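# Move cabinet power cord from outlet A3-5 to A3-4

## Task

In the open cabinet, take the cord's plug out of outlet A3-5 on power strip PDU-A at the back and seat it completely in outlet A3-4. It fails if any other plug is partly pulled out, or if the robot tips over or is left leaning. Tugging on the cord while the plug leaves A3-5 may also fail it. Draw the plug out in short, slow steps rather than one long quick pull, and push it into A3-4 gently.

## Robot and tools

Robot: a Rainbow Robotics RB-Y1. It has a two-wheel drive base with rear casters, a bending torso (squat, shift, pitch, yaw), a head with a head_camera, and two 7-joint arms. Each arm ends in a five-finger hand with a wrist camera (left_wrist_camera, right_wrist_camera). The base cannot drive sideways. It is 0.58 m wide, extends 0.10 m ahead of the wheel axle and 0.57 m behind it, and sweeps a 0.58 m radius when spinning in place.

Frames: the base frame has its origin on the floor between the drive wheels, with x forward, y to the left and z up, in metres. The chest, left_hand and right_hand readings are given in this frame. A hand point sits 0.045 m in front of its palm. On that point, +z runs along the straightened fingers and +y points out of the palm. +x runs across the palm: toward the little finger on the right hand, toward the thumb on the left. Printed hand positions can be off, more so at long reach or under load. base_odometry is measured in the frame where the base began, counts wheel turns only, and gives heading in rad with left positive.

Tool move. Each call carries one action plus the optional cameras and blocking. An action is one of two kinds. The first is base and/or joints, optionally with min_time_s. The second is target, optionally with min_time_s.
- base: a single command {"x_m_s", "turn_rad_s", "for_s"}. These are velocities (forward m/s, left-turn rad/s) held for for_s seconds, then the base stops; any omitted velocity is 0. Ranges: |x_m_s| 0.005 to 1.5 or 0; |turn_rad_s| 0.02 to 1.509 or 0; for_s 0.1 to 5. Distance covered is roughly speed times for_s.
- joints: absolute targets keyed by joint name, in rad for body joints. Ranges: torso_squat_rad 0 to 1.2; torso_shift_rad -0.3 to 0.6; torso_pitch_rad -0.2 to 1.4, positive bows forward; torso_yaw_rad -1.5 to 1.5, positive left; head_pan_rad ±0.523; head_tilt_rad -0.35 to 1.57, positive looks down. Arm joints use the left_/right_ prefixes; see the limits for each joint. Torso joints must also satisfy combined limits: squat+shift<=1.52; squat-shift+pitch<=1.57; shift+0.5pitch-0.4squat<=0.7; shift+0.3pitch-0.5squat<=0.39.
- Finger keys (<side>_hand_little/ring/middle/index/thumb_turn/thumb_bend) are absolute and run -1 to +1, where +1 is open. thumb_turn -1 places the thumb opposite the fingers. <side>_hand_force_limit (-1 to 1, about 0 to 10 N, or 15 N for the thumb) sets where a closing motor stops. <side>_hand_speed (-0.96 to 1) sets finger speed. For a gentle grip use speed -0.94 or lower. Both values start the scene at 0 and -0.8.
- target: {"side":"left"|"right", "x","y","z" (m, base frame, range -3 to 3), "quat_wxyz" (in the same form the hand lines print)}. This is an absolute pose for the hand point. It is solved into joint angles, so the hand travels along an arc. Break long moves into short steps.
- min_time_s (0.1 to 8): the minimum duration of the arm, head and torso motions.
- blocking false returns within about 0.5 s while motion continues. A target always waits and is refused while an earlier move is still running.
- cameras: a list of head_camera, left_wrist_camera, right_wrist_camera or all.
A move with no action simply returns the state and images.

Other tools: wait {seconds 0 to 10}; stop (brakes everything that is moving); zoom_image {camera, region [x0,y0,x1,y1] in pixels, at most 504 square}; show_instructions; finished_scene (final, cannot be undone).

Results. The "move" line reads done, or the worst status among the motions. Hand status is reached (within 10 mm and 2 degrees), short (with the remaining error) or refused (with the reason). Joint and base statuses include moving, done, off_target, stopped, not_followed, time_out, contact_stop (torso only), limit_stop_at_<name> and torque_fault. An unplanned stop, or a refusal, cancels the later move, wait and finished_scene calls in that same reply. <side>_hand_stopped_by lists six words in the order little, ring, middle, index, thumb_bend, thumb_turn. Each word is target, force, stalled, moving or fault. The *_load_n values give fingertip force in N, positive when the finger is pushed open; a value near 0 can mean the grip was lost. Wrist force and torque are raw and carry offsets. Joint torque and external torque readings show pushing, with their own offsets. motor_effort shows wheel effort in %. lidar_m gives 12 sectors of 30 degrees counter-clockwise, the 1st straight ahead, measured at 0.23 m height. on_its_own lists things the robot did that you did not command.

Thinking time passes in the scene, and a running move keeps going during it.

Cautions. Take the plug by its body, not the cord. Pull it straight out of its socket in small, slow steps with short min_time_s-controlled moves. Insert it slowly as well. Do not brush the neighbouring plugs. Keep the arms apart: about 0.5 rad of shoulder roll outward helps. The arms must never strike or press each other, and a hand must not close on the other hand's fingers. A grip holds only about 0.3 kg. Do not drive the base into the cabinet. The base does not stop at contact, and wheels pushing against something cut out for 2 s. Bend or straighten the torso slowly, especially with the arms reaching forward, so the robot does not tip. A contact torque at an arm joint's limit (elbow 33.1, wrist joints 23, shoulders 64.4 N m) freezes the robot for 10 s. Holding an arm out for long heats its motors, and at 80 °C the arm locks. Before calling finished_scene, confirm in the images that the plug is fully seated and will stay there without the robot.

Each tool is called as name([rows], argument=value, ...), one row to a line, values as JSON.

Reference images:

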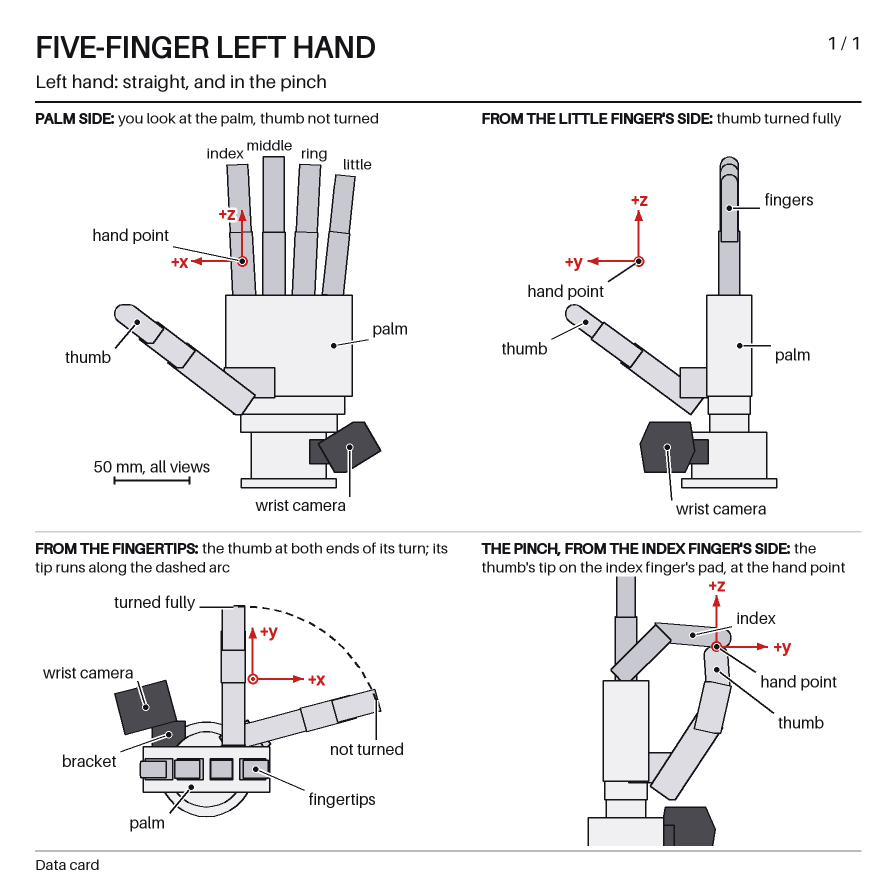

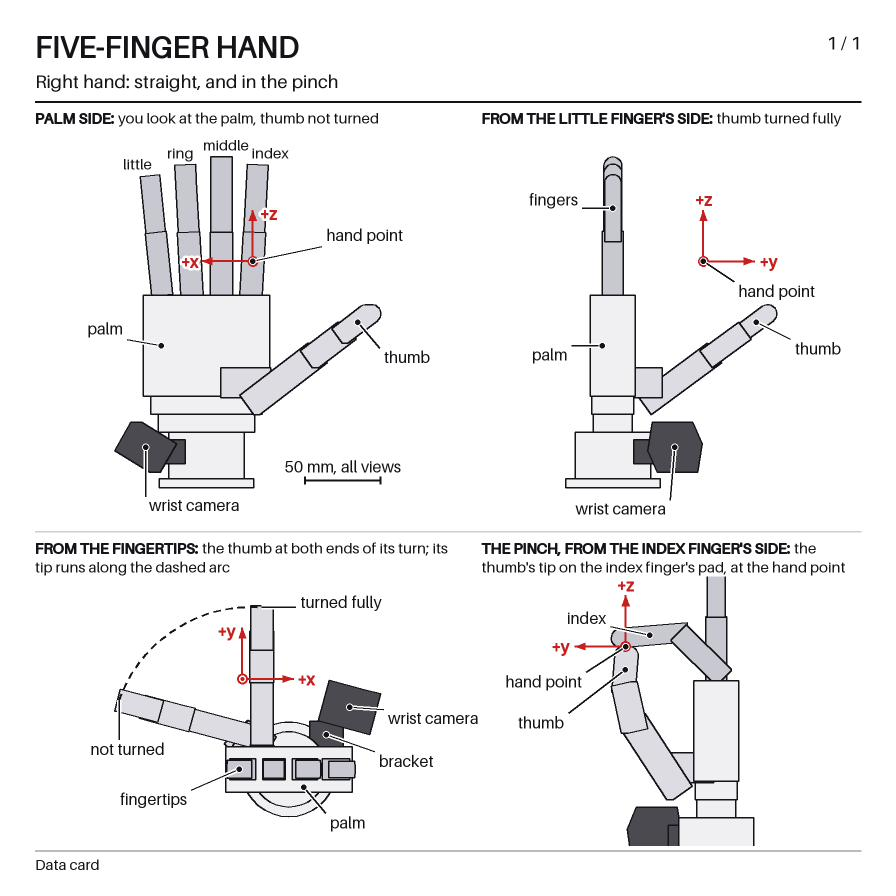

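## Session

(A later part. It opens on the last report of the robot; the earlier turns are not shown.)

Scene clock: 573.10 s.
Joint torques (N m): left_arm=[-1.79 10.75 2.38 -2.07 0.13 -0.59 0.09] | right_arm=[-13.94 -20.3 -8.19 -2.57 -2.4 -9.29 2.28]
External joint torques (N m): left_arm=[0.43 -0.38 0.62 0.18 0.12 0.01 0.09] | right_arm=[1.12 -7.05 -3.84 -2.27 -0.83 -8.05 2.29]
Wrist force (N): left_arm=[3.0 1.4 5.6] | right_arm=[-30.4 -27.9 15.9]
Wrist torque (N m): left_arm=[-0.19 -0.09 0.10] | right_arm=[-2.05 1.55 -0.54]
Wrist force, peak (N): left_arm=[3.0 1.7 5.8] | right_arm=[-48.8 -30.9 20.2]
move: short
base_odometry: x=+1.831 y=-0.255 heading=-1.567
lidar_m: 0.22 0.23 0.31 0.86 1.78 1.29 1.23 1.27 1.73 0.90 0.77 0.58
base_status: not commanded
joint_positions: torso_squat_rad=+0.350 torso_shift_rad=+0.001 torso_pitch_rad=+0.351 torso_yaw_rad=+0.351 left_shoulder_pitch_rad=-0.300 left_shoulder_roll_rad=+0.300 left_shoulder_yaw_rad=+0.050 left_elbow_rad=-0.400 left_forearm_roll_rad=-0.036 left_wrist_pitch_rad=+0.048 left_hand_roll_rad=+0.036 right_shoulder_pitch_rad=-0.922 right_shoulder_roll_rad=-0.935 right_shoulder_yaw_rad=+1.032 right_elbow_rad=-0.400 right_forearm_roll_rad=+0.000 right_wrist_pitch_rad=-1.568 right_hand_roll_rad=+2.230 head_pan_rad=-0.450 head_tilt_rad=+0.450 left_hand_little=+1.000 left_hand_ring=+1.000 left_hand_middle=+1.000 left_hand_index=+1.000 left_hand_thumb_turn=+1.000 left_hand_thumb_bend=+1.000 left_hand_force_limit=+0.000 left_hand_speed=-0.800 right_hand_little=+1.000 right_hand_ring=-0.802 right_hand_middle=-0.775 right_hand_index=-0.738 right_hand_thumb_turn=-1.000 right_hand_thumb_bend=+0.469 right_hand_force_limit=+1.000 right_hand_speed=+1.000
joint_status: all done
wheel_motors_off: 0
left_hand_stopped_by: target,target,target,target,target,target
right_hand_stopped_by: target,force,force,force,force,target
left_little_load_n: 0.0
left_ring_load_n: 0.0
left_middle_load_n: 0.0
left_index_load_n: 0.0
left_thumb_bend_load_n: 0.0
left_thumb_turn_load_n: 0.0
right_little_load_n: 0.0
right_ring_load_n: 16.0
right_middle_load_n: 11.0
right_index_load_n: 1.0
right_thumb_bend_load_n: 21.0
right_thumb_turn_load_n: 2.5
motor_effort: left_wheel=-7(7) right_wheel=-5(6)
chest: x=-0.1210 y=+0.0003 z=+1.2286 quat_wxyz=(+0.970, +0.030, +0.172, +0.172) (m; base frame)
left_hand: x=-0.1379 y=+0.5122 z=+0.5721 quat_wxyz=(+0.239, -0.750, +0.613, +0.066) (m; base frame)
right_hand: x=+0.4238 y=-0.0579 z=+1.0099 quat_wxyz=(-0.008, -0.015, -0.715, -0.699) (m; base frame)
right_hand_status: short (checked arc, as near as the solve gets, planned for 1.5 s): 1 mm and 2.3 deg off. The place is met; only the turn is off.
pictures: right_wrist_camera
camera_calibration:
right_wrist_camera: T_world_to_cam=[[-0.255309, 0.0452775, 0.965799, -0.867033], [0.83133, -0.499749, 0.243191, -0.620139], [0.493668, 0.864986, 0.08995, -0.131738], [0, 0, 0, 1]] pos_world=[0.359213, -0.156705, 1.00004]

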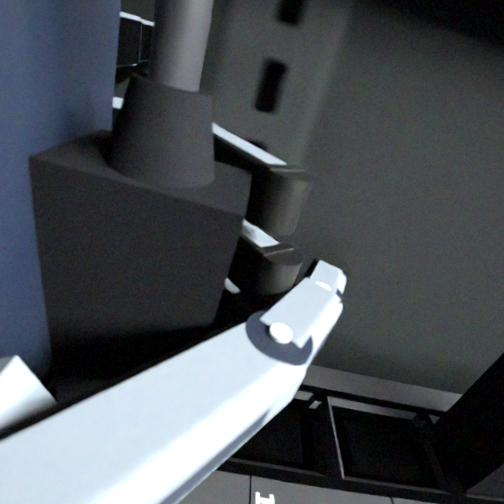

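move(target={"side":"right","x":0.4225,"y":-0.059,"z":1.004,"quat_wxyz":[0,0,0.7071,0.7071]}, min_time_s=0.6)

move(target={"side":"right","x":0.4215,"y":-0.059,"z":1.012,"quat_wxyz":[0,0,0.7071,0.7071]}, min_time_s=0.6)

move(target={"side":"right","x":0.4205,"y":-0.059,"z":1.004,"quat_wxyz":[0,0,0.7071,0.7071]}, min_time_s=0.6, cameras=["right_wrist_camera"])

Scene clock: 580.77 s.
Joint torques (N m): left_arm=[-2.04 10.85 2.28 -2.32 0.13 -0.53 0.1] | right_arm=[-5.16 -14.59 -2.42 3.69 1.08 -1.91 0.78]
External joint torques (N m): left_arm=[0.22 -0.28 0.52 -0.06 0.11 0.08 0.11] | right_arm=[9.87 -1.4 1.83 3.98 2.64 -0.65 0.79]
Wrist force (N): left_arm=[3.1 1.5 5.6] | right_arm=[-11.6 3.3 10.7]
Wrist torque (N m): left_arm=[-0.20 -0.09 0.10] | right_arm=[-0.38 0.53 0.02]
Wrist force, peak (N): left_arm=[3.1 1.5 5.8] | right_arm=[-30.2 -28.7 16.9]
move: short
base_odometry: x=+1.831 y=-0.255 heading=-1.567
lidar_m: 0.22 0.24 0.32 0.86 1.77 1.29 1.22 1.28 1.73 0.91 0.77 0.57
base_status: not commanded
joint_positions: torso_squat_rad=+0.350 torso_shift_rad=+0.000 torso_pitch_rad=+0.350 torso_yaw_rad=+0.350 left_shoulder_pitch_rad=-0.300 left_shoulder_roll_rad=+0.300 left_shoulder_yaw_rad=+0.050 left_elbow_rad=-0.400 left_forearm_roll_rad=-0.036 left_wrist_pitch_rad=+0.048 left_hand_roll_rad=+0.036 right_shoulder_pitch_rad=-0.918 right_shoulder_roll_rad=-0.924 right_shoulder_yaw_rad=+1.031 right_elbow_rad=-0.385 right_forearm_roll_rad=-0.001 right_wrist_pitch_rad=-1.570 right_hand_roll_rad=+2.241 head_pan_rad=-0.450 head_tilt_rad=+0.450 left_hand_little=+1.000 left_hand_ring=+1.000 left_hand_middle=+1.000 left_hand_index=+1.000 left_hand_thumb_turn=+1.000 left_hand_thumb_bend=+1.000 left_hand_force_limit=+0.000 left_hand_speed=-0.800 right_hand_little=+1.000 right_hand_ring=-0.802 right_hand_middle=-0.775 right_hand_index=-0.738 right_hand_thumb_turn=-1.000 right_hand_thumb_bend=+0.469 right_hand_force_limit=+1.000 right_hand_speed=+1.000
joint_status: all done
wheel_motors_off: 0
left_hand_stopped_by: target,target,target,target,target,target
right_hand_stopped_by: target,force,force,force,force,target
left_little_load_n: 0.0
left_ring_load_n: 0.0
left_middle_load_n: 0.0
left_index_load_n: 0.0
left_thumb_bend_load_n: 0.0
left_thumb_turn_load_n: 0.0
right_little_load_n: 0.0
right_ring_load_n: 12.5
right_middle_load_n: 10.5
right_index_load_n: 1.0
right_thumb_bend_load_n: 21.0
right_thumb_turn_load_n: 2.5
motor_effort: left_wheel=-5(7) right_wheel=-1(5)
chest: x=-0.1217 y=+0.0003 z=+1.2287 quat_wxyz=(+0.970, +0.030, +0.172, +0.172) (m; base frame)
left_hand: x=-0.1378 y=+0.5121 z=+0.5721 quat_wxyz=(+0.239, -0.751, +0.613, +0.065) (m; base frame)
right_hand: x=+0.4221 y=-0.0580 z=+1.0066 quat_wxyz=(-0.011, -0.016, -0.715, -0.699) (m; base frame)
right_hand_status: short (checked arc, as near as the solve gets, planned for 0.6 s): 3 mm and 2.6 deg off. The place is met; only the turn is off.
pictures: none

Scene clock: 581.70 s.
Joint torques (N m): left_arm=[-1.77 10.63 2.2 -2.12 0.3 -0.45 0.13] | right_arm=[-17.13 -21.21 -9.66 -2.21 -4.65 -8.61 1.05]
External joint torques (N m): left_arm=[0.47 -0.5 0.44 0.13 0.29 0.15 0.13] | right_arm=[-2.15 -7.91 -5.24 -1.87 -3.08 -7.36 1.06]
Wrist force (N): left_arm=[2.8 1.6 5.4] | right_arm=[-22.3 -35.8 17.0]
Wrist torque (N m): left_arm=[-0.13 -0.08 0.08] | right_arm=[-2.59 0.88 -1.11]
Wrist force, peak (N): left_arm=[3.3 1.5 5.7] | right_arm=[-22.0 -37.8 16.6]
move: done
base_odometry: x=+1.831 y=-0.255 heading=-1.567
lidar_m: 0.22 0.23 0.31 0.86 1.76 1.30 1.23 1.27 1.73 0.90 0.77 0.57
base_status: not commanded
joint_positions: torso_squat_rad=+0.350 torso_shift_rad=+0.001 torso_pitch_rad=+0.351 torso_yaw_rad=+0.350 left_shoulder_pitch_rad=-0.300 left_shoulder_roll_rad=+0.300 left_shoulder_yaw_rad=+0.050 left_elbow_rad=-0.400 left_forearm_roll_rad=-0.036 left_wrist_pitch_rad=+0.048 left_hand_roll_rad=+0.036 right_shoulder_pitch_rad=-0.916 right_shoulder_roll_rad=-0.940 right_shoulder_yaw_rad=+1.030 right_elbow_rad=-0.413 right_forearm_roll_rad=+0.001 right_wrist_pitch_rad=-1.568 right_hand_roll_rad=+2.232 head_pan_rad=-0.450 head_tilt_rad=+0.450 left_hand_little=+1.000 left_hand_ring=+1.000 left_hand_middle=+1.000 left_hand_index=+1.000 left_hand_thumb_turn=+1.000 left_hand_thumb_bend=+1.000 left_hand_force_limit=+0.000 left_hand_speed=-0.800 right_hand_little=+1.000 right_hand_ring=-0.802 right_hand_middle=-0.775 right_hand_index=-0.738 right_hand_thumb_turn=-1.000 right_hand_thumb_bend=+0.469 right_hand_force_limit=+1.000 right_hand_speed=+1.000
joint_status: all done
wheel_motors_off: 0
left_hand_stopped_by: target,target,target,target,target,target
right_hand_stopped_by: target,force,force,force,force,target
left_little_load_n: 0.0
left_ring_load_n: 0.0
left_middle_load_n: 0.0
left_index_load_n: 0.0
left_thumb_bend_load_n: 0.0
left_thumb_turn_load_n: 0.0
right_little_load_n: 0.0
right_ring_load_n: 14.0
right_middle_load_n: 10.5
right_index_load_n: 0.5
right_thumb_bend_load_n: 21.0
right_thumb_turn_load_n: 2.5
motor_effort: left_wheel=-5(7) right_wheel=+0(1)
chest: x=-0.1212 y=+0.0003 z=+1.2286 quat_wxyz=(+0.970, +0.030, +0.172, +0.172) (m; base frame)
left_hand: x=-0.1379 y=+0.5121 z=+0.5721 quat_wxyz=(+0.239, -0.750, +0.613, +0.065) (m; base frame)
right_hand: x=+0.4210 y=-0.0580 z=+1.0103 quat_wxyz=(-0.006, -0.013, -0.714, -0.700) (m; base frame)
right_hand_status: reached (checked arc, as near as the solve gets, planned for 0.6 s): 2 mm and 1.9 deg off.
pictures: none

Scene clock: 582.63 s.
Joint torques (N m): left_arm=[-1.96 11.11 1.97 -2.16 0.15 -0.5 0.23] | right_arm=[-5.85 -14.67 -2.09 3.63 1.14 -1.42 0.77]
External joint torques (N m): left_arm=[0.3 -0.02 0.21 0.11 0.14 0.11 0.23] | right_arm=[9.11 -1.47 2.19 3.93 2.7 -0.16 0.77]
Wrist force (N): left_arm=[2.6 1.3 5.5] | right_arm=[-10.2 3.1 9.2]
Wrist torque (N m): left_arm=[-0.20 -0.04 0.07] | right_arm=[-0.41 0.47 -0.07]
Wrist force, peak (N): left_arm=[3.2 1.3 5.6] | right_arm=[-22.2 -36.0 16.9]
move: short
base_odometry: x=+1.831 y=-0.255 heading=-1.567
lidar_m: 0.22 0.23 0.32 0.87 1.76 1.30 1.23 1.27 1.73 0.90 0.77 0.56
base_status: not commanded
joint_positions: torso_squat_rad=+0.350 torso_shift_rad=+0.000 torso_pitch_rad=+0.350 torso_yaw_rad=+0.350 left_shoulder_pitch_rad=-0.300 left_shoulder_roll_rad=+0.300 left_shoulder_yaw_rad=+0.050 left_elbow_rad=-0.400 left_forearm_roll_rad=-0.036 left_wrist_pitch_rad=+0.048 left_hand_roll_rad=+0.036 right_shoulder_pitch_rad=-0.913 right_shoulder_roll_rad=-0.926 right_shoulder_yaw_rad=+1.030 right_elbow_rad=-0.393 right_forearm_roll_rad=-0.001 right_wrist_pitch_rad=-1.570 right_hand_roll_rad=+2.244 head_pan_rad=-0.450 head_tilt_rad=+0.450 left_hand_little=+1.000 left_hand_ring=+1.000 left_hand_middle=+1.000 left_hand_index=+1.000 left_hand_thumb_turn=+1.000 left_hand_thumb_bend=+1.000 left_hand_force_limit=+0.000 left_hand_speed=-0.800 right_hand_little=+1.000 right_hand_ring=-0.802 right_hand_middle=-0.775 right_hand_index=-0.738 right_hand_thumb_turn=-1.000 right_hand_thumb_bend=+0.469 right_hand_force_limit=+1.000 right_hand_speed=+1.000
joint_status: all done
wheel_motors_off: 0
left_hand_stopped_by: target,target,target,target,target,target
right_hand_stopped_by: target,force,force,force,force,target
left_little_load_n: 0.0
left_ring_load_n: 0.0
left_middle_load_n: -0.5
left_index_load_n: 0.0
left_thumb_bend_load_n: 0.0
left_thumb_turn_load_n: 0.0
right_little_load_n: 0.0
right_ring_load_n: 12.0
right_middle_load_n: 10.5
right_index_load_n: 1.0
right_thumb_bend_load_n: 21.0
right_thumb_turn_load_n: 2.5
motor_effort: left_wheel=-5(6) right_wheel=+0(1)
chest: x=-0.1218 y=+0.0003 z=+1.2287 quat_wxyz=(+0.970, +0.030, +0.172, +0.172) (m; base frame)
left_hand: x=-0.1378 y=+0.5121 z=+0.5721 quat_wxyz=(+0.239, -0.751, +0.613, +0.065) (m; base frame)
right_hand: x=+0.4203 y=-0.0580 z=+1.0064 quat_wxyz=(-0.010, -0.014, -0.715, -0.699) (m; base frame)
right_hand_status: short (checked arc, as near as the solve gets, planned for 0.6 s): 3 mm and 2.3 deg off. The place is met; only the turn is off.
pictures: right_wrist_camera
camera_calibration:
right_wrist_camera: T_world_to_cam=[[-0.258783, 0.0450736, 0.964883, -0.862192], [0.829278, -0.50185, 0.245857, -0.618332], [0.495308, 0.86378, 0.0924917, -0.132957], [0, 0, 0, 1]] pos_world=[0.355503, -0.156602, 0.996233]

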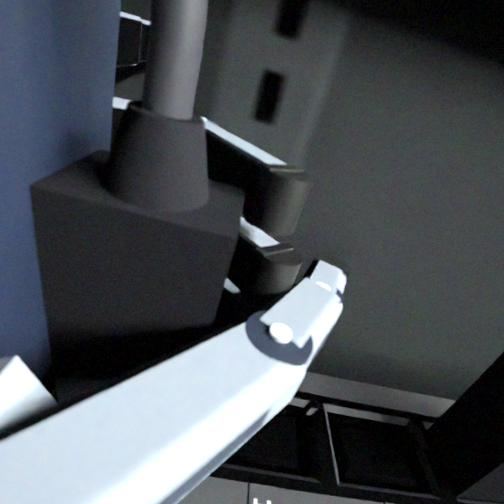

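move(joints={"right_hand_thumb_bend": 1.0})

move(joints={"right_hand_index": -0.3, "right_hand_middle": -0.3, "right_hand_ring": -0.3})

move(target={"side":"right","x":0.420,"y":-0.059,"z":1.002,"quat_wxyz":[0,0,0.7071,0.7071]}, min_time_s=1.0)

move(target={"side":"right","x":0.432,"y":-0.059,"z":1.002,"quat_wxyz":[0,0,0.7071,0.7071]}, min_time_s=1.5)

move(target={"side":"right","x":0.432,"y":-0.059,"z":1.0075,"quat_wxyz":[0,0,0.7071,0.7071]}, min_time_s=1.5, cameras=["right_wrist_camera", "head_camera"])

Scene clock: 603.53 s.
Joint torques (N m): left_arm=[-1.82 10.84 2.11 -2.03 0.12 -0.59 0.15] | right_arm=[-5.54 -14.7 -2.22 3.58 1.15 -1.45 0.67]
External joint torques (N m): left_arm=[0.45 -0.28 0.35 0.23 0.11 0.02 0.15] | right_arm=[9.43 -1.49 2.06 3.88 2.7 -0.19 0.68]
Wrist force (N): left_arm=[2.9 1.3 5.6] | right_arm=[-9.2 3.2 10.6]
Wrist torque (N m): left_arm=[-0.19 -0.08 0.11] | right_arm=[-0.38 0.44 -0.01]
Wrist force, peak (N): left_arm=[3.1 1.5 5.9] | right_arm=[-9.8 3.8 10.7]
move: done
base_odometry: x=+1.831 y=-0.255 heading=-1.567
lidar_m: 0.22 0.23 0.33 0.86 1.76 1.30 1.22 1.27 1.73 0.89 0.77 0.59
base_status: not commanded
joint_positions: torso_squat_rad=+0.350 torso_shift_rad=+0.000 torso_pitch_rad=+0.350 torso_yaw_rad=+0.350 left_shoulder_pitch_rad=-0.300 left_shoulder_roll_rad=+0.300 left_shoulder_yaw_rad=+0.050 left_elbow_rad=-0.400 left_forearm_roll_rad=-0.036 left_wrist_pitch_rad=+0.048 left_hand_roll_rad=+0.036 right_shoulder_pitch_rad=-0.913 right_shoulder_roll_rad=-0.926 right_shoulder_yaw_rad=+1.030 right_elbow_rad=-0.393 right_forearm_roll_rad=-0.001 right_wrist_pitch_rad=-1.570 right_hand_roll_rad=+2.244 head_pan_rad=-0.450 head_tilt_rad=+0.450 left_hand_little=+1.000 left_hand_ring=+1.000 left_hand_middle=+1.000 left_hand_index=+1.000 left_hand_thumb_turn=+1.000 left_hand_thumb_bend=+1.000 left_hand_force_limit=+0.000 left_hand_speed=-0.800 right_hand_little=+1.000 right_hand_ring=-0.802 right_hand_middle=-0.775 right_hand_index=-0.738 right_hand_thumb_turn=-1.000 right_hand_thumb_bend=+1.000 right_hand_force_limit=+1.000 right_hand_speed=+1.000
joint_status: all done
wheel_motors_off: 0
left_hand_stopped_by: target,target,target,target,target,target
right_hand_stopped_by: target,force,force,force,target,target
left_little_load_n: 0.0
left_ring_load_n: 0.0
left_middle_load_n: -0.5
left_index_load_n: 0.0
left_thumb_bend_load_n: 0.0
left_thumb_turn_load_n: 0.0
right_little_load_n: 0.0
right_ring_load_n: 10.5
right_middle_load_n: 7.0
right_index_load_n: 1.0
right_thumb_bend_load_n: 0.0
right_thumb_turn_load_n: 0.0
motor_effort: left_wheel=-5(6) right_wheel=+0(1)
chest: x=-0.1218 y=+0.0003 z=+1.2287 quat_wxyz=(+0.970, +0.030, +0.172, +0.172) (m; base frame)
left_hand: x=-0.1378 y=+0.5121 z=+0.5721 quat_wxyz=(+0.239, -0.751, +0.613, +0.065) (m; base frame)
right_hand: x=+0.4202 y=-0.0580 z=+1.0064 quat_wxyz=(-0.010, -0.014, -0.715, -0.699) (m; base frame)
pictures: none

Scene clock: 604.40 s.
Joint torques (N m): left_arm=[-1.73 10.99 2.04 -2.18 0.16 -0.56 0.05] | right_arm=[-13.85 -13.94 -3.25 0.45 -1.66 -1.3 0.48]
External joint torques (N m): left_arm=[0.53 -0.14 0.28 0.09 0.14 0.05 0.05] | right_arm=[1.08 -0.72 1.02 0.74 -0.1 -0.04 0.48]
Wrist force (N): left_arm=[2.9 1.3 5.3] | right_arm=[-2.4 -8.4 -3.9]
Wrist torque (N m): left_arm=[-0.18 -0.09 0.08] | right_arm=[-0.46 0.52 -0.26]
Wrist force, peak (N): left_arm=[3.3 1.6 5.8] | right_arm=[-9.4 4.1 9.4]
move: done
base_odometry: x=+1.831 y=-0.255 heading=-1.567
lidar_m: 0.22 0.22 0.32 0.87 1.77 1.29 1.22 1.27 1.73 0.91 0.76 0.58
base_status: not commanded
joint_positions: torso_squat_rad=+0.350 torso_shift_rad=+0.000 torso_pitch_rad=+0.350 torso_yaw_rad=+0.350 left_shoulder_pitch_rad=-0.300 left_shoulder_roll_rad=+0.300 left_shoulder_yaw_rad=+0.050 left_elbow_rad=-0.400 left_forearm_roll_rad=-0.036 left_wrist_pitch_rad=+0.048 left_hand_roll_rad=+0.036 right_shoulder_pitch_rad=-0.911 right_shoulder_roll_rad=-0.927 right_shoulder_yaw_rad=+1.030 right_elbow_rad=-0.392 right_forearm_roll_rad=+0.000 right_wrist_pitch_rad=-1.570 right_hand_roll_rad=+2.244 head_pan_rad=-0.450 head_tilt_rad=+0.450 left_hand_little=+1.000 left_hand_ring=+1.000 left_hand_middle=+1.000 left_hand_index=+1.000 left_hand_thumb_turn=+1.000 left_hand_thumb_bend=+1.000 left_hand_force_limit=+0.000 left_hand_speed=-0.800 right_hand_little=+1.000 right_hand_ring=-0.300 right_hand_middle=-0.300 right_hand_index=-0.300 right_hand_thumb_turn=-1.000 right_hand_thumb_bend=+1.000 right_hand_force_limit=+1.000 right_hand_speed=+1.000
joint_status: all done
wheel_motors_off: 0
left_hand_stopped_by: target,target,target,target,target,target
right_hand_stopped_by: target,target,target,target,target,target
left_little_load_n: -0.5
left_ring_load_n: 0.0
left_middle_load_n: 0.0
left_index_load_n: 0.0
left_thumb_bend_load_n: 0.0
left_thumb_turn_load_n: 0.0
right_little_load_n: 0.0
right_ring_load_n: 0.0
right_middle_load_n: 0.0
right_index_load_n: 0.0
right_thumb_bend_load_n: 0.0
right_thumb_turn_load_n: 0.0
motor_effort: left_wheel=-7(8) right_wheel=+7(9)
chest: x=-0.1218 y=+0.0002 z=+1.2287 quat_wxyz=(+0.970, +0.030, +0.172, +0.171) (m; base frame)
left_hand: x=-0.1377 y=+0.5121 z=+0.5722 quat_wxyz=(+0.240, -0.750, +0.613, +0.065) (m; base frame)
right_hand: x=+0.4198 y=-0.0589 z=+1.0051 quat_wxyz=(-0.010, -0.015, -0.715, -0.699) (m; base frame)
pictures: none

Scene clock: 605.73 s.
Joint torques (N m): left_arm=[-1.67 10.65 2.05 -2.08 0.14 -0.64 0.18] | right_arm=[-14.07 -11.6 -3.06 0.37 -1.58 -1.39 0.43]
External joint torques (N m): left_arm=[0.6 -0.48 0.29 0.18 0.12 -0.03 0.19] | right_arm=[0.84 1.57 1.15 0.64 -0.03 -0.12 0.44]
Wrist force (N): left_arm=[3.0 1.2 5.4] | right_arm=[-2.9 -8.9 -4.2]
Wrist torque (N m): left_arm=[-0.20 -0.10 0.11] | right_arm=[-0.57 0.60 -0.31]
Wrist force, peak (N): left_arm=[3.3 1.4 5.8] | right_arm=[-3.1 -9.3 -4.6]
move: short
base_odometry: x=+1.831 y=-0.255 heading=-1.567
lidar_m: 0.22 0.23 0.31 0.87 1.76 1.29 1.23 1.27 1.73 0.90 0.77 0.57
base_status: not commanded
joint_positions: torso_squat_rad=+0.350 torso_shift_rad=+0.000 torso_pitch_rad=+0.350 torso_yaw_rad=+0.350 left_shoulder_pitch_rad=-0.300 left_shoulder_roll_rad=+0.300 left_shoulder_yaw_rad=+0.050 left_elbow_rad=-0.400 left_forearm_roll_rad=-0.036 left_wrist_pitch_rad=+0.048 left_hand_roll_rad=+0.036 right_shoulder_pitch_rad=-0.910 right_shoulder_roll_rad=-0.921 right_shoulder_yaw_rad=+1.031 right_elbow_rad=-0.383 right_forearm_roll_rad=+0.000 right_wrist_pitch_rad=-1.570 right_hand_roll_rad=+2.246 head_pan_rad=-0.450 head_tilt_rad=+0.450 left_hand_little=+1.000 left_hand_ring=+1.000 left_hand_middle=+1.000 left_hand_index=+1.000 left_hand_thumb_turn=+1.000 left_hand_thumb_bend=+1.000 left_hand_force_limit=+0.000 left_hand_speed=-0.800 right_hand_little=+1.000 right_hand_ring=-0.300 right_hand_middle=-0.300 right_hand_index=-0.300 right_hand_thumb_turn=-1.000 right_hand_thumb_bend=+1.000 right_hand_force_limit=+1.000 right_hand_speed=+1.000
joint_status: all done
wheel_motors_off: 0
left_hand_stopped_by: target,target,target,target,target,target
right_hand_stopped_by: target,target,target,target,target,target
left_little_load_n: 0.0
left_ring_load_n: 0.0
left_middle_load_n: 0.0
left_index_load_n: 0.0
left_thumb_bend_load_n: 0.0
left_thumb_turn_load_n: 0.0
right_little_load_n: 0.0
right_ring_load_n: 0.0
right_middle_load_n: 0.0
right_index_load_n: 0.0
right_thumb_bend_load_n: 0.0
right_thumb_turn_load_n: 0.0
motor_effort: left_wheel=-7(8) right_wheel=+7(8)
chest: x=-0.1218 y=+0.0002 z=+1.2287 quat_wxyz=(+0.970, +0.030, +0.172, +0.171) (m; base frame)
left_hand: x=-0.1377 y=+0.5121 z=+0.5722 quat_wxyz=(+0.240, -0.750, +0.613, +0.065) (m; base frame)
right_hand: x=+0.4198 y=-0.0589 z=+1.0026 quat_wxyz=(-0.010, -0.017, -0.716, -0.697) (m; base frame)
right_hand_status: short (checked arc, as near as the solve gets, planned for 1.0 s): 1 mm and 2.7 deg off. The place is met; only the turn is off.
pictures: none

Scene clock: 607.57 s.
Joint torques (N m): left_arm=[-1.77 10.68 2.24 -2.15 0.15 -0.54 0.06] | right_arm=[-16.67 -11.81 -2.66 0.37 -1.71 -1.3 -0.27]
External joint torques (N m): left_arm=[0.5 -0.45 0.48 0.12 0.14 0.07 0.07] | right_arm=[-1.36 1.22 1.26 0.51 -0.14 -0.05 -0.26]
Wrist force (N): left_arm=[3.0 1.7 5.5] | right_arm=[-3.2 -9.0 -3.8]
Wrist torque (N m): left_arm=[-0.12 -0.09 0.12] | right_arm=[-0.58 0.67 -0.44]
Wrist force, peak (N): left_arm=[3.0 1.4 5.9] | right_arm=[-2.5 -9.5 -3.9]
move: short
base_odometry: x=+1.831 y=-0.255 heading=-1.567
lidar_m: 0.22 0.23 0.32 0.86 1.77 1.30 1.22 1.26 1.74 0.91 0.77 0.57
base_status: not commanded
joint_positions: torso_squat_rad=+0.350 torso_shift_rad=+0.000 torso_pitch_rad=+0.350 torso_yaw_rad=+0.350 left_shoulder_pitch_rad=-0.300 left_shoulder_roll_rad=+0.300 left_shoulder_yaw_rad=+0.050 left_elbow_rad=-0.400 left_forearm_roll_rad=-0.036 left_wrist_pitch_rad=+0.048 left_hand_roll_rad=+0.036 right_shoulder_pitch_rad=-0.939 right_shoulder_roll_rad=-0.903 right_shoulder_yaw_rad=+1.039 right_elbow_rad=-0.327 right_forearm_roll_rad=+0.001 right_wrist_pitch_rad=-1.570 right_hand_roll_rad=+2.225 head_pan_rad=-0.450 head_tilt_rad=+0.450 left_hand_little=+1.000 left_hand_ring=+1.000 left_hand_middle=+1.000 left_hand_index=+1.000 left_hand_thumb_turn=+1.000 left_hand_thumb_bend=+1.000 left_hand_force_limit=+0.000 left_hand_speed=-0.800 right_hand_little=+1.000 right_hand_ring=-0.300 right_hand_middle=-0.300 right_hand_index=-0.300 right_hand_thumb_turn=-1.000 right_hand_thumb_bend=+1.000 right_hand_force_limit=+1.000 right_hand_speed=+1.000
joint_status: all done
wheel_motors_off: 0
left_hand_stopped_by: target,target,target,target,target,target
right_hand_stopped_by: target,target,target,target,target,target
left_little_load_n: 0.0
left_ring_load_n: 0.0
left_middle_load_n: 0.0
left_index_load_n: 0.0
left_thumb_bend_load_n: -0.5
left_thumb_turn_load_n: 0.0
right_little_load_n: 0.5
right_ring_load_n: 0.0
right_middle_load_n: 0.0
right_index_load_n: 0.0
right_thumb_bend_load_n: 0.0
right_thumb_turn_load_n: 0.0
motor_effort: left_wheel=-7(7) right_wheel=+8(8)
chest: x=-0.1218 y=+0.0002 z=+1.2287 quat_wxyz=(+0.970, +0.030, +0.172, +0.171) (m; base frame)
left_hand: x=-0.1377 y=+0.5121 z=+0.5722 quat_wxyz=(+0.240, -0.750, +0.613, +0.065) (m; base frame)
right_hand: x=+0.4316 y=-0.0590 z=+1.0023 quat_wxyz=(-0.016, -0.028, -0.722, -0.691) (m; base frame)
right_hand_status: short (checked arc, as near as the solve gets, planned for 1.5 s): 1 mm and 4.4 deg off. The place is met; only the turn is off.
pictures: none

Scene clock: 609.40 s.
Joint torques (N m): left_arm=[-2.13 10.87 2.3 -2.12 0.08 -0.57 0.12] | right_arm=[-18.5 -15.67 -5.78 -0.59 -3.07 -1.58 -0.46]
External joint torques (N m): left_arm=[0.14 -0.26 0.54 0.14 0.06 0.04 0.13] | right_arm=[-3.16 -2.57 -1.71 -0.41 -1.49 -0.34 -0.46]
Wrist force (N): left_arm=[2.7 1.5 5.2] | right_arm=[-1.9 -13.4 -2.0]
Wrist torque (N m): left_arm=[-0.17 -0.07 0.09] | right_arm=[-0.83 0.52 -0.58]
Wrist force, peak (N): left_arm=[3.1 1.6 5.9] | right_arm=[-1.3 -15.0 -2.3]
move: short
base_odometry: x=+1.831 y=-0.255 heading=-1.567
lidar_m: 0.22 0.24 0.32 0.87 1.77 1.29 1.23 1.27 1.73 0.91 0.77 0.58
base_status: not commanded
joint_positions: torso_squat_rad=+0.350 torso_shift_rad=+0.000 torso_pitch_rad=+0.350 torso_yaw_rad=+0.350 left_shoulder_pitch_rad=-0.300 left_shoulder_roll_rad=+0.300 left_shoulder_yaw_rad=+0.050 left_elbow_rad=-0.400 left_forearm_roll_rad=-0.036 left_wrist_pitch_rad=+0.048 left_hand_roll_rad=+0.036 right_shoulder_pitch_rad=-0.940 right_shoulder_roll_rad=-0.914 right_shoulder_yaw_rad=+1.039 right_elbow_rad=-0.347 right_forearm_roll_rad=+0.000 right_wrist_pitch_rad=-1.570 right_hand_roll_rad=+2.220 head_pan_rad=-0.450 head_tilt_rad=+0.450 left_hand_little=+1.000 left_hand_ring=+1.000 left_hand_middle=+1.000 left_hand_index=+1.000 left_hand_thumb_turn=+1.000 left_hand_thumb_bend=+1.000 left_hand_force_limit=+0.000 left_hand_speed=-0.800 right_hand_little=+1.000 right_hand_ring=-0.300 right_hand_middle=-0.300 right_hand_index=-0.300 right_hand_thumb_turn=-1.000 right_hand_thumb_bend=+1.000 right_hand_force_limit=+1.000 right_hand_speed=+1.000
joint_status: all done
wheel_motors_off: 0
left_hand_stopped_by: target,target,target,target,target,target
right_hand_stopped_by: target,target,target,target,target,target
left_little_load_n: 0.0
left_ring_load_n: 0.0
left_middle_load_n: 0.0
left_index_load_n: 0.0
left_thumb_bend_load_n: 0.0
left_thumb_turn_load_n: 0.0
right_little_load_n: 0.0
right_ring_load_n: 0.0
right_middle_load_n: 0.0
right_index_load_n: 0.0
right_thumb_bend_load_n: 0.0
right_thumb_turn_load_n: 0.0
motor_effort: left_wheel=-7(8) right_wheel=+7(8)
chest: x=-0.1218 y=+0.0002 z=+1.2287 quat_wxyz=(+0.970, +0.030, +0.172, +0.171) (m; base frame)
left_hand: x=-0.1377 y=+0.5121 z=+0.5722 quat_wxyz=(+0.240, -0.750, +0.613, +0.065) (m; base frame)
right_hand: x=+0.4312 y=-0.0587 z=+1.0072 quat_wxyz=(-0.013, -0.024, -0.720, -0.694) (m; base frame)
right_hand_status: short (checked arc, as near as the solve gets, planned for 1.5 s): 1 mm and 3.8 deg off. The place is met; only the turn is off.
pictures: head_camera, right_wrist_camera
camera_calibration:
head_camera: T_world_to_cam=[[-0.0994717, -0.991081, 0.0886799, -0.120717], [-0.701761, 0.00669114, -0.712381, 1.03831], [0.705434, -0.133094, -0.696168, 0.946166], [0, 0, 0, 1]] pos_world=[0.0491787, -0.00065847, 1.40907]
right_wrist_camera: T_world_to_cam=[[-0.248903, 0.0646215, 0.96637, -0.864749], [0.821884, -0.513779, 0.246045, -0.625684], [0.512401, 0.855485, 0.07477, -0.127825], [0, 0, 0, 1]] pos_world=[0.364498, -0.15623, 0.999172]

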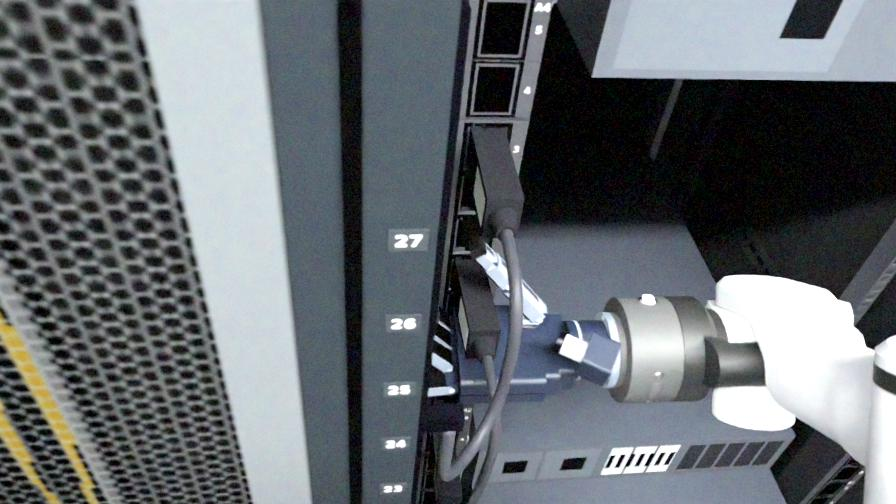

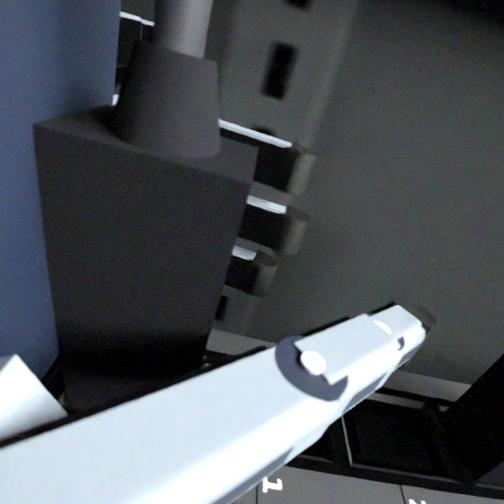

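Now thumb first.

move(joints={"right_hand_thumb_bend": -1}, cameras=["right_wrist_camera"])

zoom_image(camera="right_wrist_camera", region=[0, 0, 504, 504])

Scene clock: 611.90 s.
Joint torques (N m): left_arm=[-1.8 11.3 2.38 -1.9 0.01 -0.51 0.08] | right_arm=[-18.6 -14.97 -5.6 -0.84 -3.16 -1.64 -0.52]
External joint torques (N m): left_arm=[0.47 0.16 0.62 0.37 0 0.09 0.08] | right_arm=[-3.26 -1.88 -1.54 -0.66 -1.57 -0.4 -0.52]
Wrist force (N): left_arm=[3.0 1.6 5.4] | right_arm=[-2.2 -13.6 -2.2]
Wrist torque (N m): left_arm=[-0.15 -0.10 0.10] | right_arm=[-0.87 0.55 -0.60]
Wrist force, peak (N): left_arm=[3.3 1.6 5.7] | right_arm=[-1.1 -15.1 -2.4]
move: off_target
base_odometry: x=+1.831 y=-0.255 heading=-1.567
lidar_m: 0.22 0.23 0.33 0.85 1.76 1.29 1.23 1.28 1.73 0.90 0.77 0.57
base_status: not commanded
joint_positions: torso_squat_rad=+0.350 torso_shift_rad=+0.000 torso_pitch_rad=+0.350 torso_yaw_rad=+0.350 left_shoulder_pitch_rad=-0.300 left_shoulder_roll_rad=+0.300 left_shoulder_yaw_rad=+0.050 left_elbow_rad=-0.400 left_forearm_roll_rad=-0.036 left_wrist_pitch_rad=+0.048 left_hand_roll_rad=+0.036 right_shoulder_pitch_rad=-0.940 right_shoulder_roll_rad=-0.914 right_shoulder_yaw_rad=+1.039 right_elbow_rad=-0.347 right_forearm_roll_rad=+0.000 right_wrist_pitch_rad=-1.570 right_hand_roll_rad=+2.220 head_pan_rad=-0.450 head_tilt_rad=+0.450 left_hand_little=+1.000 left_hand_ring=+1.000 left_hand_middle=+1.000 left_hand_index=+1.000 left_hand_thumb_turn=+1.000 left_hand_thumb_bend=+1.000 left_hand_force_limit=+0.000 left_hand_speed=-0.800 right_hand_little=+1.000 right_hand_ring=-0.300 right_hand_middle=-0.299 right_hand_index=-0.300 right_hand_thumb_turn=-1.000 right_hand_thumb_bend=+0.257 right_hand_force_limit=+1.000 right_hand_speed=+1.000
joint_status: right_hand_thumb_bend off_target (ended at +0.257, target -1.000)
wheel_motors_off: 0
left_hand_stopped_by: target,target,target,target,target,target
right_hand_stopped_by: target,target,target,target,force,target
left_little_load_n: 0.0
left_ring_load_n: 0.0
left_middle_load_n: 0.0
left_index_load_n: 0.0
left_thumb_bend_load_n: 0.0
left_thumb_turn_load_n: -0.5
right_little_load_n: 0.0
right_ring_load_n: 0.0
right_middle_load_n: 7.0
right_index_load_n: 0.0
right_thumb_bend_load_n: 24.0
right_thumb_turn_load_n: 2.0
motor_effort: left_wheel=-6(7) right_wheel=+7(8)
chest: x=-0.1218 y=+0.0002 z=+1.2287 quat_wxyz=(+0.970, +0.030, +0.172, +0.171) (m; base frame)
left_hand: x=-0.1377 y=+0.5121 z=+0.5722 quat_wxyz=(+0.240, -0.750, +0.613, +0.065) (m; base frame)
right_hand: x=+0.4312 y=-0.0587 z=+1.0072 quat_wxyz=(-0.013, -0.024, -0.720, -0.694) (m; base frame)
pictures: right_wrist_camera
camera_calibration:
right_wrist_camera: T_world_to_cam=[[-0.248903, 0.0646215, 0.96637, -0.864749], [0.821884, -0.513779, 0.246045, -0.625684], [0.512401, 0.855485, 0.07477, -0.127825], [0, 0, 0, 1]] pos_world=[0.364498, -0.15623, 0.999172]

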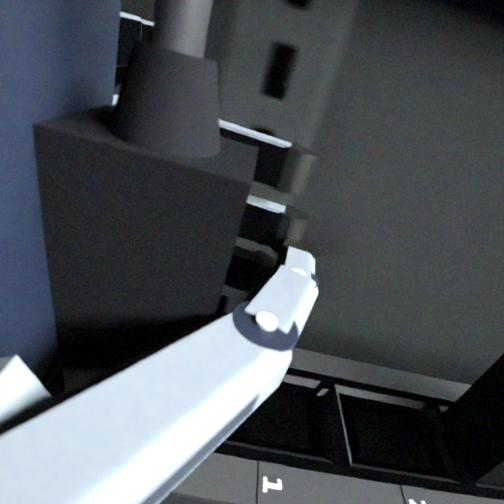

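Scaled by 1.000.

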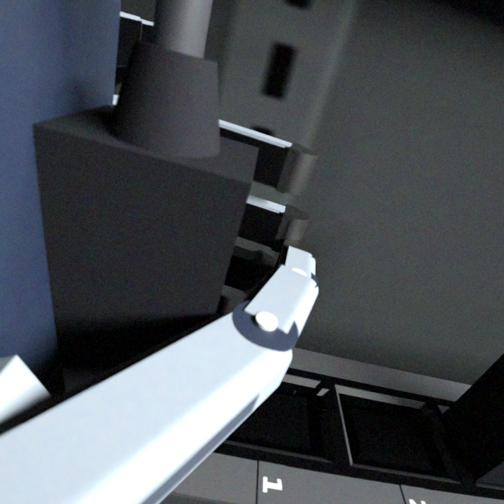

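move(joints={"right_hand_thumb_bend": 0.7})

move(joints={"right_hand_index": 0.3, "right_hand_middle": 0.3, "right_hand_ring": 0.3})

move(joints={"right_hand_thumb_bend": -1}, cameras=["right_wrist_camera"])

Scene clock: 616.07 s.
Joint torques (N m): left_arm=[-1.36 10.69 2.2 -2.08 0.29 -0.53 0.22] | right_arm=[-18.44 -15.34 -5.23 -0.92 -3.1 -1.53 -0.53]
External joint torques (N m): left_arm=[0.9 -0.44 0.44 0.19 0.28 0.08 0.23] | right_arm=[-3.11 -2.25 -1.17 -0.74 -1.52 -0.29 -0.52]
Wrist force (N): left_arm=[3.2 1.4 5.4] | right_arm=[-1.5 -13.9 -2.4]
Wrist torque (N m): left_arm=[-0.17 -0.13 0.10] | right_arm=[-0.92 0.45 -0.55]
Wrist force, peak (N): left_arm=[3.4 1.0 5.8] | right_arm=[-1.6 -15.2 -2.3]
move: done
base_odometry: x=+1.831 y=-0.255 heading=-1.567
lidar_m: 0.22 0.23 0.32 0.86 1.77 1.28 1.23 1.27 1.73 0.90 0.77 0.57
base_status: not commanded
joint_positions: torso_squat_rad=+0.350 torso_shift_rad=+0.000 torso_pitch_rad=+0.350 torso_yaw_rad=+0.350 left_shoulder_pitch_rad=-0.300 left_shoulder_roll_rad=+0.300 left_shoulder_yaw_rad=+0.050 left_elbow_rad=-0.400 left_forearm_roll_rad=-0.036 left_wrist_pitch_rad=+0.048 left_hand_roll_rad=+0.036 right_shoulder_pitch_rad=-0.940 right_shoulder_roll_rad=-0.914 right_shoulder_yaw_rad=+1.039 right_elbow_rad=-0.347 right_forearm_roll_rad=+0.000 right_wrist_pitch_rad=-1.570 right_hand_roll_rad=+2.220 head_pan_rad=-0.450 head_tilt_rad=+0.450 left_hand_little=+1.000 left_hand_ring=+1.000 left_hand_middle=+1.000 left_hand_index=+1.000 left_hand_thumb_turn=+1.000 left_hand_thumb_bend=+1.000 left_hand_force_limit=+0.000 left_hand_speed=-0.800 right_hand_little=+1.000 right_hand_ring=-0.300 right_hand_middle=-0.300 right_hand_index=-0.300 right_hand_thumb_turn=-1.000 right_hand_thumb_bend=+0.700 right_hand_force_limit=+1.000 right_hand_speed=+1.000
joint_status: all done
wheel_motors_off: 0
left_hand_stopped_by: target,target,target,target,target,target
right_hand_stopped_by: target,target,target,target,target,target
left_little_load_n: 0.0
left_ring_load_n: 0.0
left_middle_load_n: 0.0
left_index_load_n: 0.0
left_thumb_bend_load_n: 0.0
left_thumb_turn_load_n: 0.0
right_little_load_n: 0.0
right_ring_load_n: 0.0
right_middle_load_n: 0.0
right_index_load_n: 0.0
right_thumb_bend_load_n: 0.0
right_thumb_turn_load_n: 0.0
motor_effort: left_wheel=-7(7) right_wheel=+8(8)
chest: x=-0.1218 y=+0.0002 z=+1.2287 quat_wxyz=(+0.970, +0.030, +0.172, +0.171) (m; base frame)
left_hand: x=-0.1377 y=+0.5121 z=+0.5722 quat_wxyz=(+0.240, -0.750, +0.613, +0.065) (m; base frame)
right_hand: x=+0.4312 y=-0.0587 z=+1.0072 quat_wxyz=(-0.013, -0.024, -0.720, -0.694) (m; base frame)
pictures: none

Scene clock: 616.70 s.
Joint torques (N m): left_arm=[-2.15 10.76 2.4 -2.23 0.18 -0.54 0.04] | right_arm=[-18.43 -15.35 -5.75 -0.56 -3.26 -1.65 -0.46]
External joint torques (N m): left_arm=[0.11 -0.37 0.64 0.04 0.17 0.07 0.04] | right_arm=[-3.1 -2.26 -1.68 -0.37 -1.67 -0.4 -0.46]
Wrist force (N): left_arm=[2.8 1.6 5.4] | right_arm=[-0.7 -14.7 -2.5]
Wrist torque (N m): left_arm=[-0.14 -0.07 0.08] | right_arm=[-0.89 0.40 -0.53]
Wrist force, peak (N): left_arm=[3.2 1.4 5.7] | right_arm=[-0.7 -14.7 -2.5]
move: done
base_odometry: x=+1.831 y=-0.255 heading=-1.567
lidar_m: 0.22 0.23 0.32 0.86 1.78 1.29 1.22 1.28 1.74 0.90 0.77 0.58
base_status: not commanded
joint_positions: torso_squat_rad=+0.350 torso_shift_rad=+0.000 torso_pitch_rad=+0.350 torso_yaw_rad=+0.350 left_shoulder_pitch_rad=-0.300 left_shoulder_roll_rad=+0.300 left_shoulder_yaw_rad=+0.050 left_elbow_rad=-0.400 left_forearm_roll_rad=-0.036 left_wrist_pitch_rad=+0.048 left_hand_roll_rad=+0.036 right_shoulder_pitch_rad=-0.940 right_shoulder_roll_rad=-0.914 right_shoulder_yaw_rad=+1.039 right_elbow_rad=-0.347 right_forearm_roll_rad=+0.000 right_wrist_pitch_rad=-1.570 right_hand_roll_rad=+2.220 head_pan_rad=-0.450 head_tilt_rad=+0.450 left_hand_little=+1.000 left_hand_ring=+1.000 left_hand_middle=+1.000 left_hand_index=+1.000 left_hand_thumb_turn=+1.000 left_hand_thumb_bend=+1.000 left_hand_force_limit=+0.000 left_hand_speed=-0.800 right_hand_little=+1.000 right_hand_ring=+0.300 right_hand_middle=+0.300 right_hand_index=+0.300 right_hand_thumb_turn=-1.000 right_hand_thumb_bend=+0.700 right_hand_force_limit=+1.000 right_hand_speed=+1.000
joint_status: all done
wheel_motors_off: 0
left_hand_stopped_by: target,target,target,target,target,target
right_hand_stopped_by: target,target,target,target,target,target
left_little_load_n: 0.0
left_ring_load_n: 0.0
left_middle_load_n: 0.0
left_index_load_n: 0.0
left_thumb_bend_load_n: 0.0
left_thumb_turn_load_n: 0.0
right_little_load_n: 0.0
right_ring_load_n: 0.0
right_middle_load_n: 0.0
right_index_load_n: -0.5
right_thumb_bend_load_n: -0.5
right_thumb_turn_load_n: 0.0
motor_effort: left_wheel=-7(7) right_wheel=+7(8)
chest: x=-0.1218 y=+0.0002 z=+1.2287 quat_wxyz=(+0.970, +0.030, +0.172, +0.171) (m; base frame)
left_hand: x=-0.1377 y=+0.5121 z=+0.5722 quat_wxyz=(+0.240, -0.750, +0.613, +0.065) (m; base frame)
right_hand: x=+0.4312 y=-0.0587 z=+1.0072 quat_wxyz=(-0.013, -0.024, -0.720, -0.694) (m; base frame)
pictures: none

Scene clock: 617.93 s.
Joint torques (N m): left_arm=[-1.43 10.74 2.14 -2.31 0.22 -0.55 0.14] | right_arm=[-17.67 -15.4 -5.53 -0.14 -2.41 -1.04 -0.48]
External joint torques (N m): left_arm=[0.83 -0.39 0.38 -0.05 0.21 0.05 0.15] | right_arm=[-2.32 -2.31 -1.46 0.05 -0.82 0.2 -0.47]
Wrist force (N): left_arm=[3.2 1.4 5.7] | right_arm=[0.8 -10.9 -2.9]
Wrist torque (N m): left_arm=[-0.21 -0.11 0.12] | right_arm=[-1.10 0.13 -0.69]
Wrist force, peak (N): left_arm=[3.1 1.6 5.9] | right_arm=[-1.0 -14.5 -1.9]
move: off_target
base_odometry: x=+1.831 y=-0.255 heading=-1.567
lidar_m: 0.22 0.24 0.32 0.86 1.76 1.29 1.22 1.27 1.73 0.90 0.77 0.58
base_status: not commanded
joint_positions: torso_squat_rad=+0.350 torso_shift_rad=+0.000 torso_pitch_rad=+0.350 torso_yaw_rad=+0.350 left_shoulder_pitch_rad=-0.300 left_shoulder_roll_rad=+0.300 left_shoulder_yaw_rad=+0.050 left_elbow_rad=-0.400 left_forearm_roll_rad=-0.036 left_wrist_pitch_rad=+0.048 left_hand_roll_rad=+0.036 right_shoulder_pitch_rad=-0.940 right_shoulder_roll_rad=-0.915 right_shoulder_yaw_rad=+1.039 right_elbow_rad=-0.347 right_forearm_roll_rad=+0.000 right_wrist_pitch_rad=-1.570 right_hand_roll_rad=+2.220 head_pan_rad=-0.450 head_tilt_rad=+0.450 left_hand_little=+1.000 left_hand_ring=+1.000 left_hand_middle=+1.000 left_hand_index=+1.000 left_hand_thumb_turn=+1.000 left_hand_thumb_bend=+1.000 left_hand_force_limit=+0.000 left_hand_speed=-0.800 right_hand_little=+1.000 right_hand_ring=+0.300 right_hand_middle=+0.300 right_hand_index=+0.300 right_hand_thumb_turn=-1.000 right_hand_thumb_bend=+0.155 right_hand_force_limit=+1.000 right_hand_speed=+1.000
joint_status: right_hand_thumb_bend off_target (ended at +0.155, target -1.000)
wheel_motors_off: 0
left_hand_stopped_by: target,target,target,target,target,target
right_hand_stopped_by: target,target,target,target,force,target
left_little_load_n: 0.0
left_ring_load_n: 0.0
left_middle_load_n: 0.0
left_index_load_n: 0.0
left_thumb_bend_load_n: 0.0
left_thumb_turn_load_n: 0.0
right_little_load_n: 0.0
right_ring_load_n: 0.0
right_middle_load_n: 0.0
right_index_load_n: 0.0
right_thumb_bend_load_n: 15.0
right_thumb_turn_load_n: 4.0
motor_effort: left_wheel=-6(7) right_wheel=+8(8)
chest: x=-0.1218 y=+0.0002 z=+1.2287 quat_wxyz=(+0.970, +0.030, +0.172, +0.171) (m; base frame)
left_hand: x=-0.1377 y=+0.5121 z=+0.5722 quat_wxyz=(+0.240, -0.750, +0.613, +0.065) (m; base frame)
right_hand: x=+0.4312 y=-0.0587 z=+1.0074 quat_wxyz=(-0.013, -0.024, -0.720, -0.694) (m; base frame)
pictures: right_wrist_camera
camera_calibration:
right_wrist_camera: T_world_to_cam=[[-0.24908, 0.0643249, 0.966344, -0.864801], [0.821957, -0.513658, 0.246055, -0.625726], [0.512198, 0.85558, 0.0750695, -0.128042], [0, 0, 0, 1]] pos_world=[0.364498, -0.156231, 0.999271]

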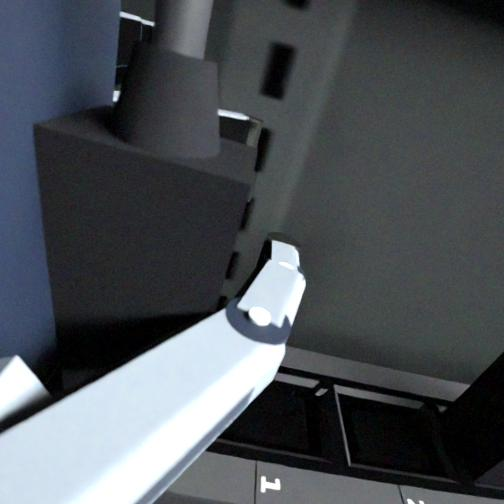

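move(joints={"right_hand_index": -1, "right_hand_middle": -1, "right_hand_ring": -1}, cameras=["right_wrist_camera"])

Scene clock: 620.40 s.
Joint torques (N m): left_arm=[-1.85 10.43 2.47 -2.15 0.21 -0.59 0.24] | right_arm=[-17.43 -15.22 -5.44 -0.02 -2.49 -0.99 -0.35]
External joint torques (N m): left_arm=[0.41 -0.7 0.71 0.11 0.2 0.02 0.25] | right_arm=[-2.1 -2.12 -1.37 0.16 -0.91 0.25 -0.34]
Wrist force (N): left_arm=[2.7 1.3 5.9] | right_arm=[-0.3 -11.0 -4.0]
Wrist torque (N m): left_arm=[-0.22 -0.03 0.08] | right_arm=[-0.73 0.40 -0.53]
Wrist force, peak (N): left_arm=[3.1 1.6 5.9] | right_arm=[-0.6 -11.9 -3.1]
move: off_target
base_odometry: x=+1.831 y=-0.255 heading=-1.567
lidar_m: 0.22 0.23 0.32 0.87 1.78 1.30 1.23 1.27 1.73 0.90 0.77 0.58
base_status: not commanded
joint_positions: torso_squat_rad=+0.350 torso_shift_rad=+0.000 torso_pitch_rad=+0.350 torso_yaw_rad=+0.350 left_shoulder_pitch_rad=-0.300 left_shoulder_roll_rad=+0.300 left_shoulder_yaw_rad=+0.050 left_elbow_rad=-0.400 left_forearm_roll_rad=-0.036 left_wrist_pitch_rad=+0.048 left_hand_roll_rad=+0.036 right_shoulder_pitch_rad=-0.940 right_shoulder_roll_rad=-0.915 right_shoulder_yaw_rad=+1.039 right_elbow_rad=-0.347 right_forearm_roll_rad=+0.000 right_wrist_pitch_rad=-1.570 right_hand_roll_rad=+2.220 head_pan_rad=-0.450 head_tilt_rad=+0.450 left_hand_little=+1.000 left_hand_ring=+1.000 left_hand_middle=+1.000 left_hand_index=+1.000 left_hand_thumb_turn=+1.000 left_hand_thumb_bend=+1.000 left_hand_force_limit=+0.000 left_hand_speed=-0.800 right_hand_little=+1.000 right_hand_ring=-0.769 right_hand_middle=-0.278 right_hand_index=-0.336 right_hand_thumb_turn=-1.000 right_hand_thumb_bend=+0.156 right_hand_force_limit=+1.000 right_hand_speed=+1.000
joint_status: right_hand_ring off_target (ended at -0.769, target -1.000); right_hand_middle off_target (ended at -0.278, target -1.000); right_hand_index off_target (ended at -0.336, target -1.000)
wheel_motors_off: 0
left_hand_stopped_by: target,target,target,target,target,target
right_hand_stopped_by: target,force,force,force,force,target
left_little_load_n: 0.0
left_ring_load_n: 0.0
left_middle_load_n: 0.0
left_index_load_n: 0.0
left_thumb_bend_load_n: 0.0
left_thumb_turn_load_n: 0.0
right_little_load_n: 0.0
right_ring_load_n: 9.5
right_middle_load_n: 17.0
right_index_load_n: 19.5
right_thumb_bend_load_n: 19.0
right_thumb_turn_load_n: 0.5
motor_effort: left_wheel=-7(7) right_wheel=+7(8)
chest: x=-0.1218 y=+0.0002 z=+1.2287 quat_wxyz=(+0.970, +0.030, +0.172, +0.171) (m; base frame)
left_hand: x=-0.1377 y=+0.5121 z=+0.5722 quat_wxyz=(+0.240, -0.750, +0.613, +0.065) (m; base frame)
right_hand: x=+0.4312 y=-0.0587 z=+1.0074 quat_wxyz=(-0.013, -0.024, -0.720, -0.694) (m; base frame)
pictures: right_wrist_camera
camera_calibration:
right_wrist_camera: T_world_to_cam=[[-0.249146, 0.0643952, 0.966323, -0.864745], [0.82189, -0.513724, 0.246141, -0.625798], [0.512273, 0.855536, 0.0750663, -0.128073], [0, 0, 0, 1]] pos_world=[0.364498, -0.15623, 0.999271]

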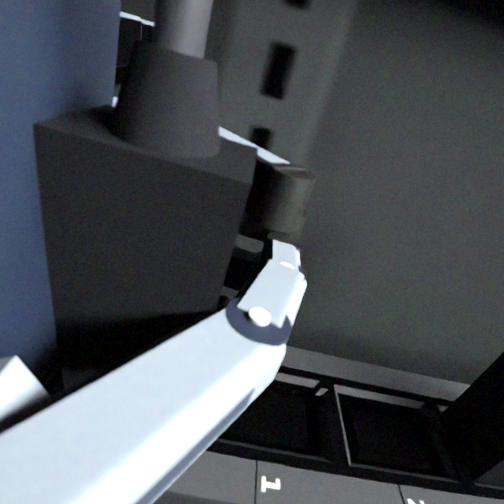

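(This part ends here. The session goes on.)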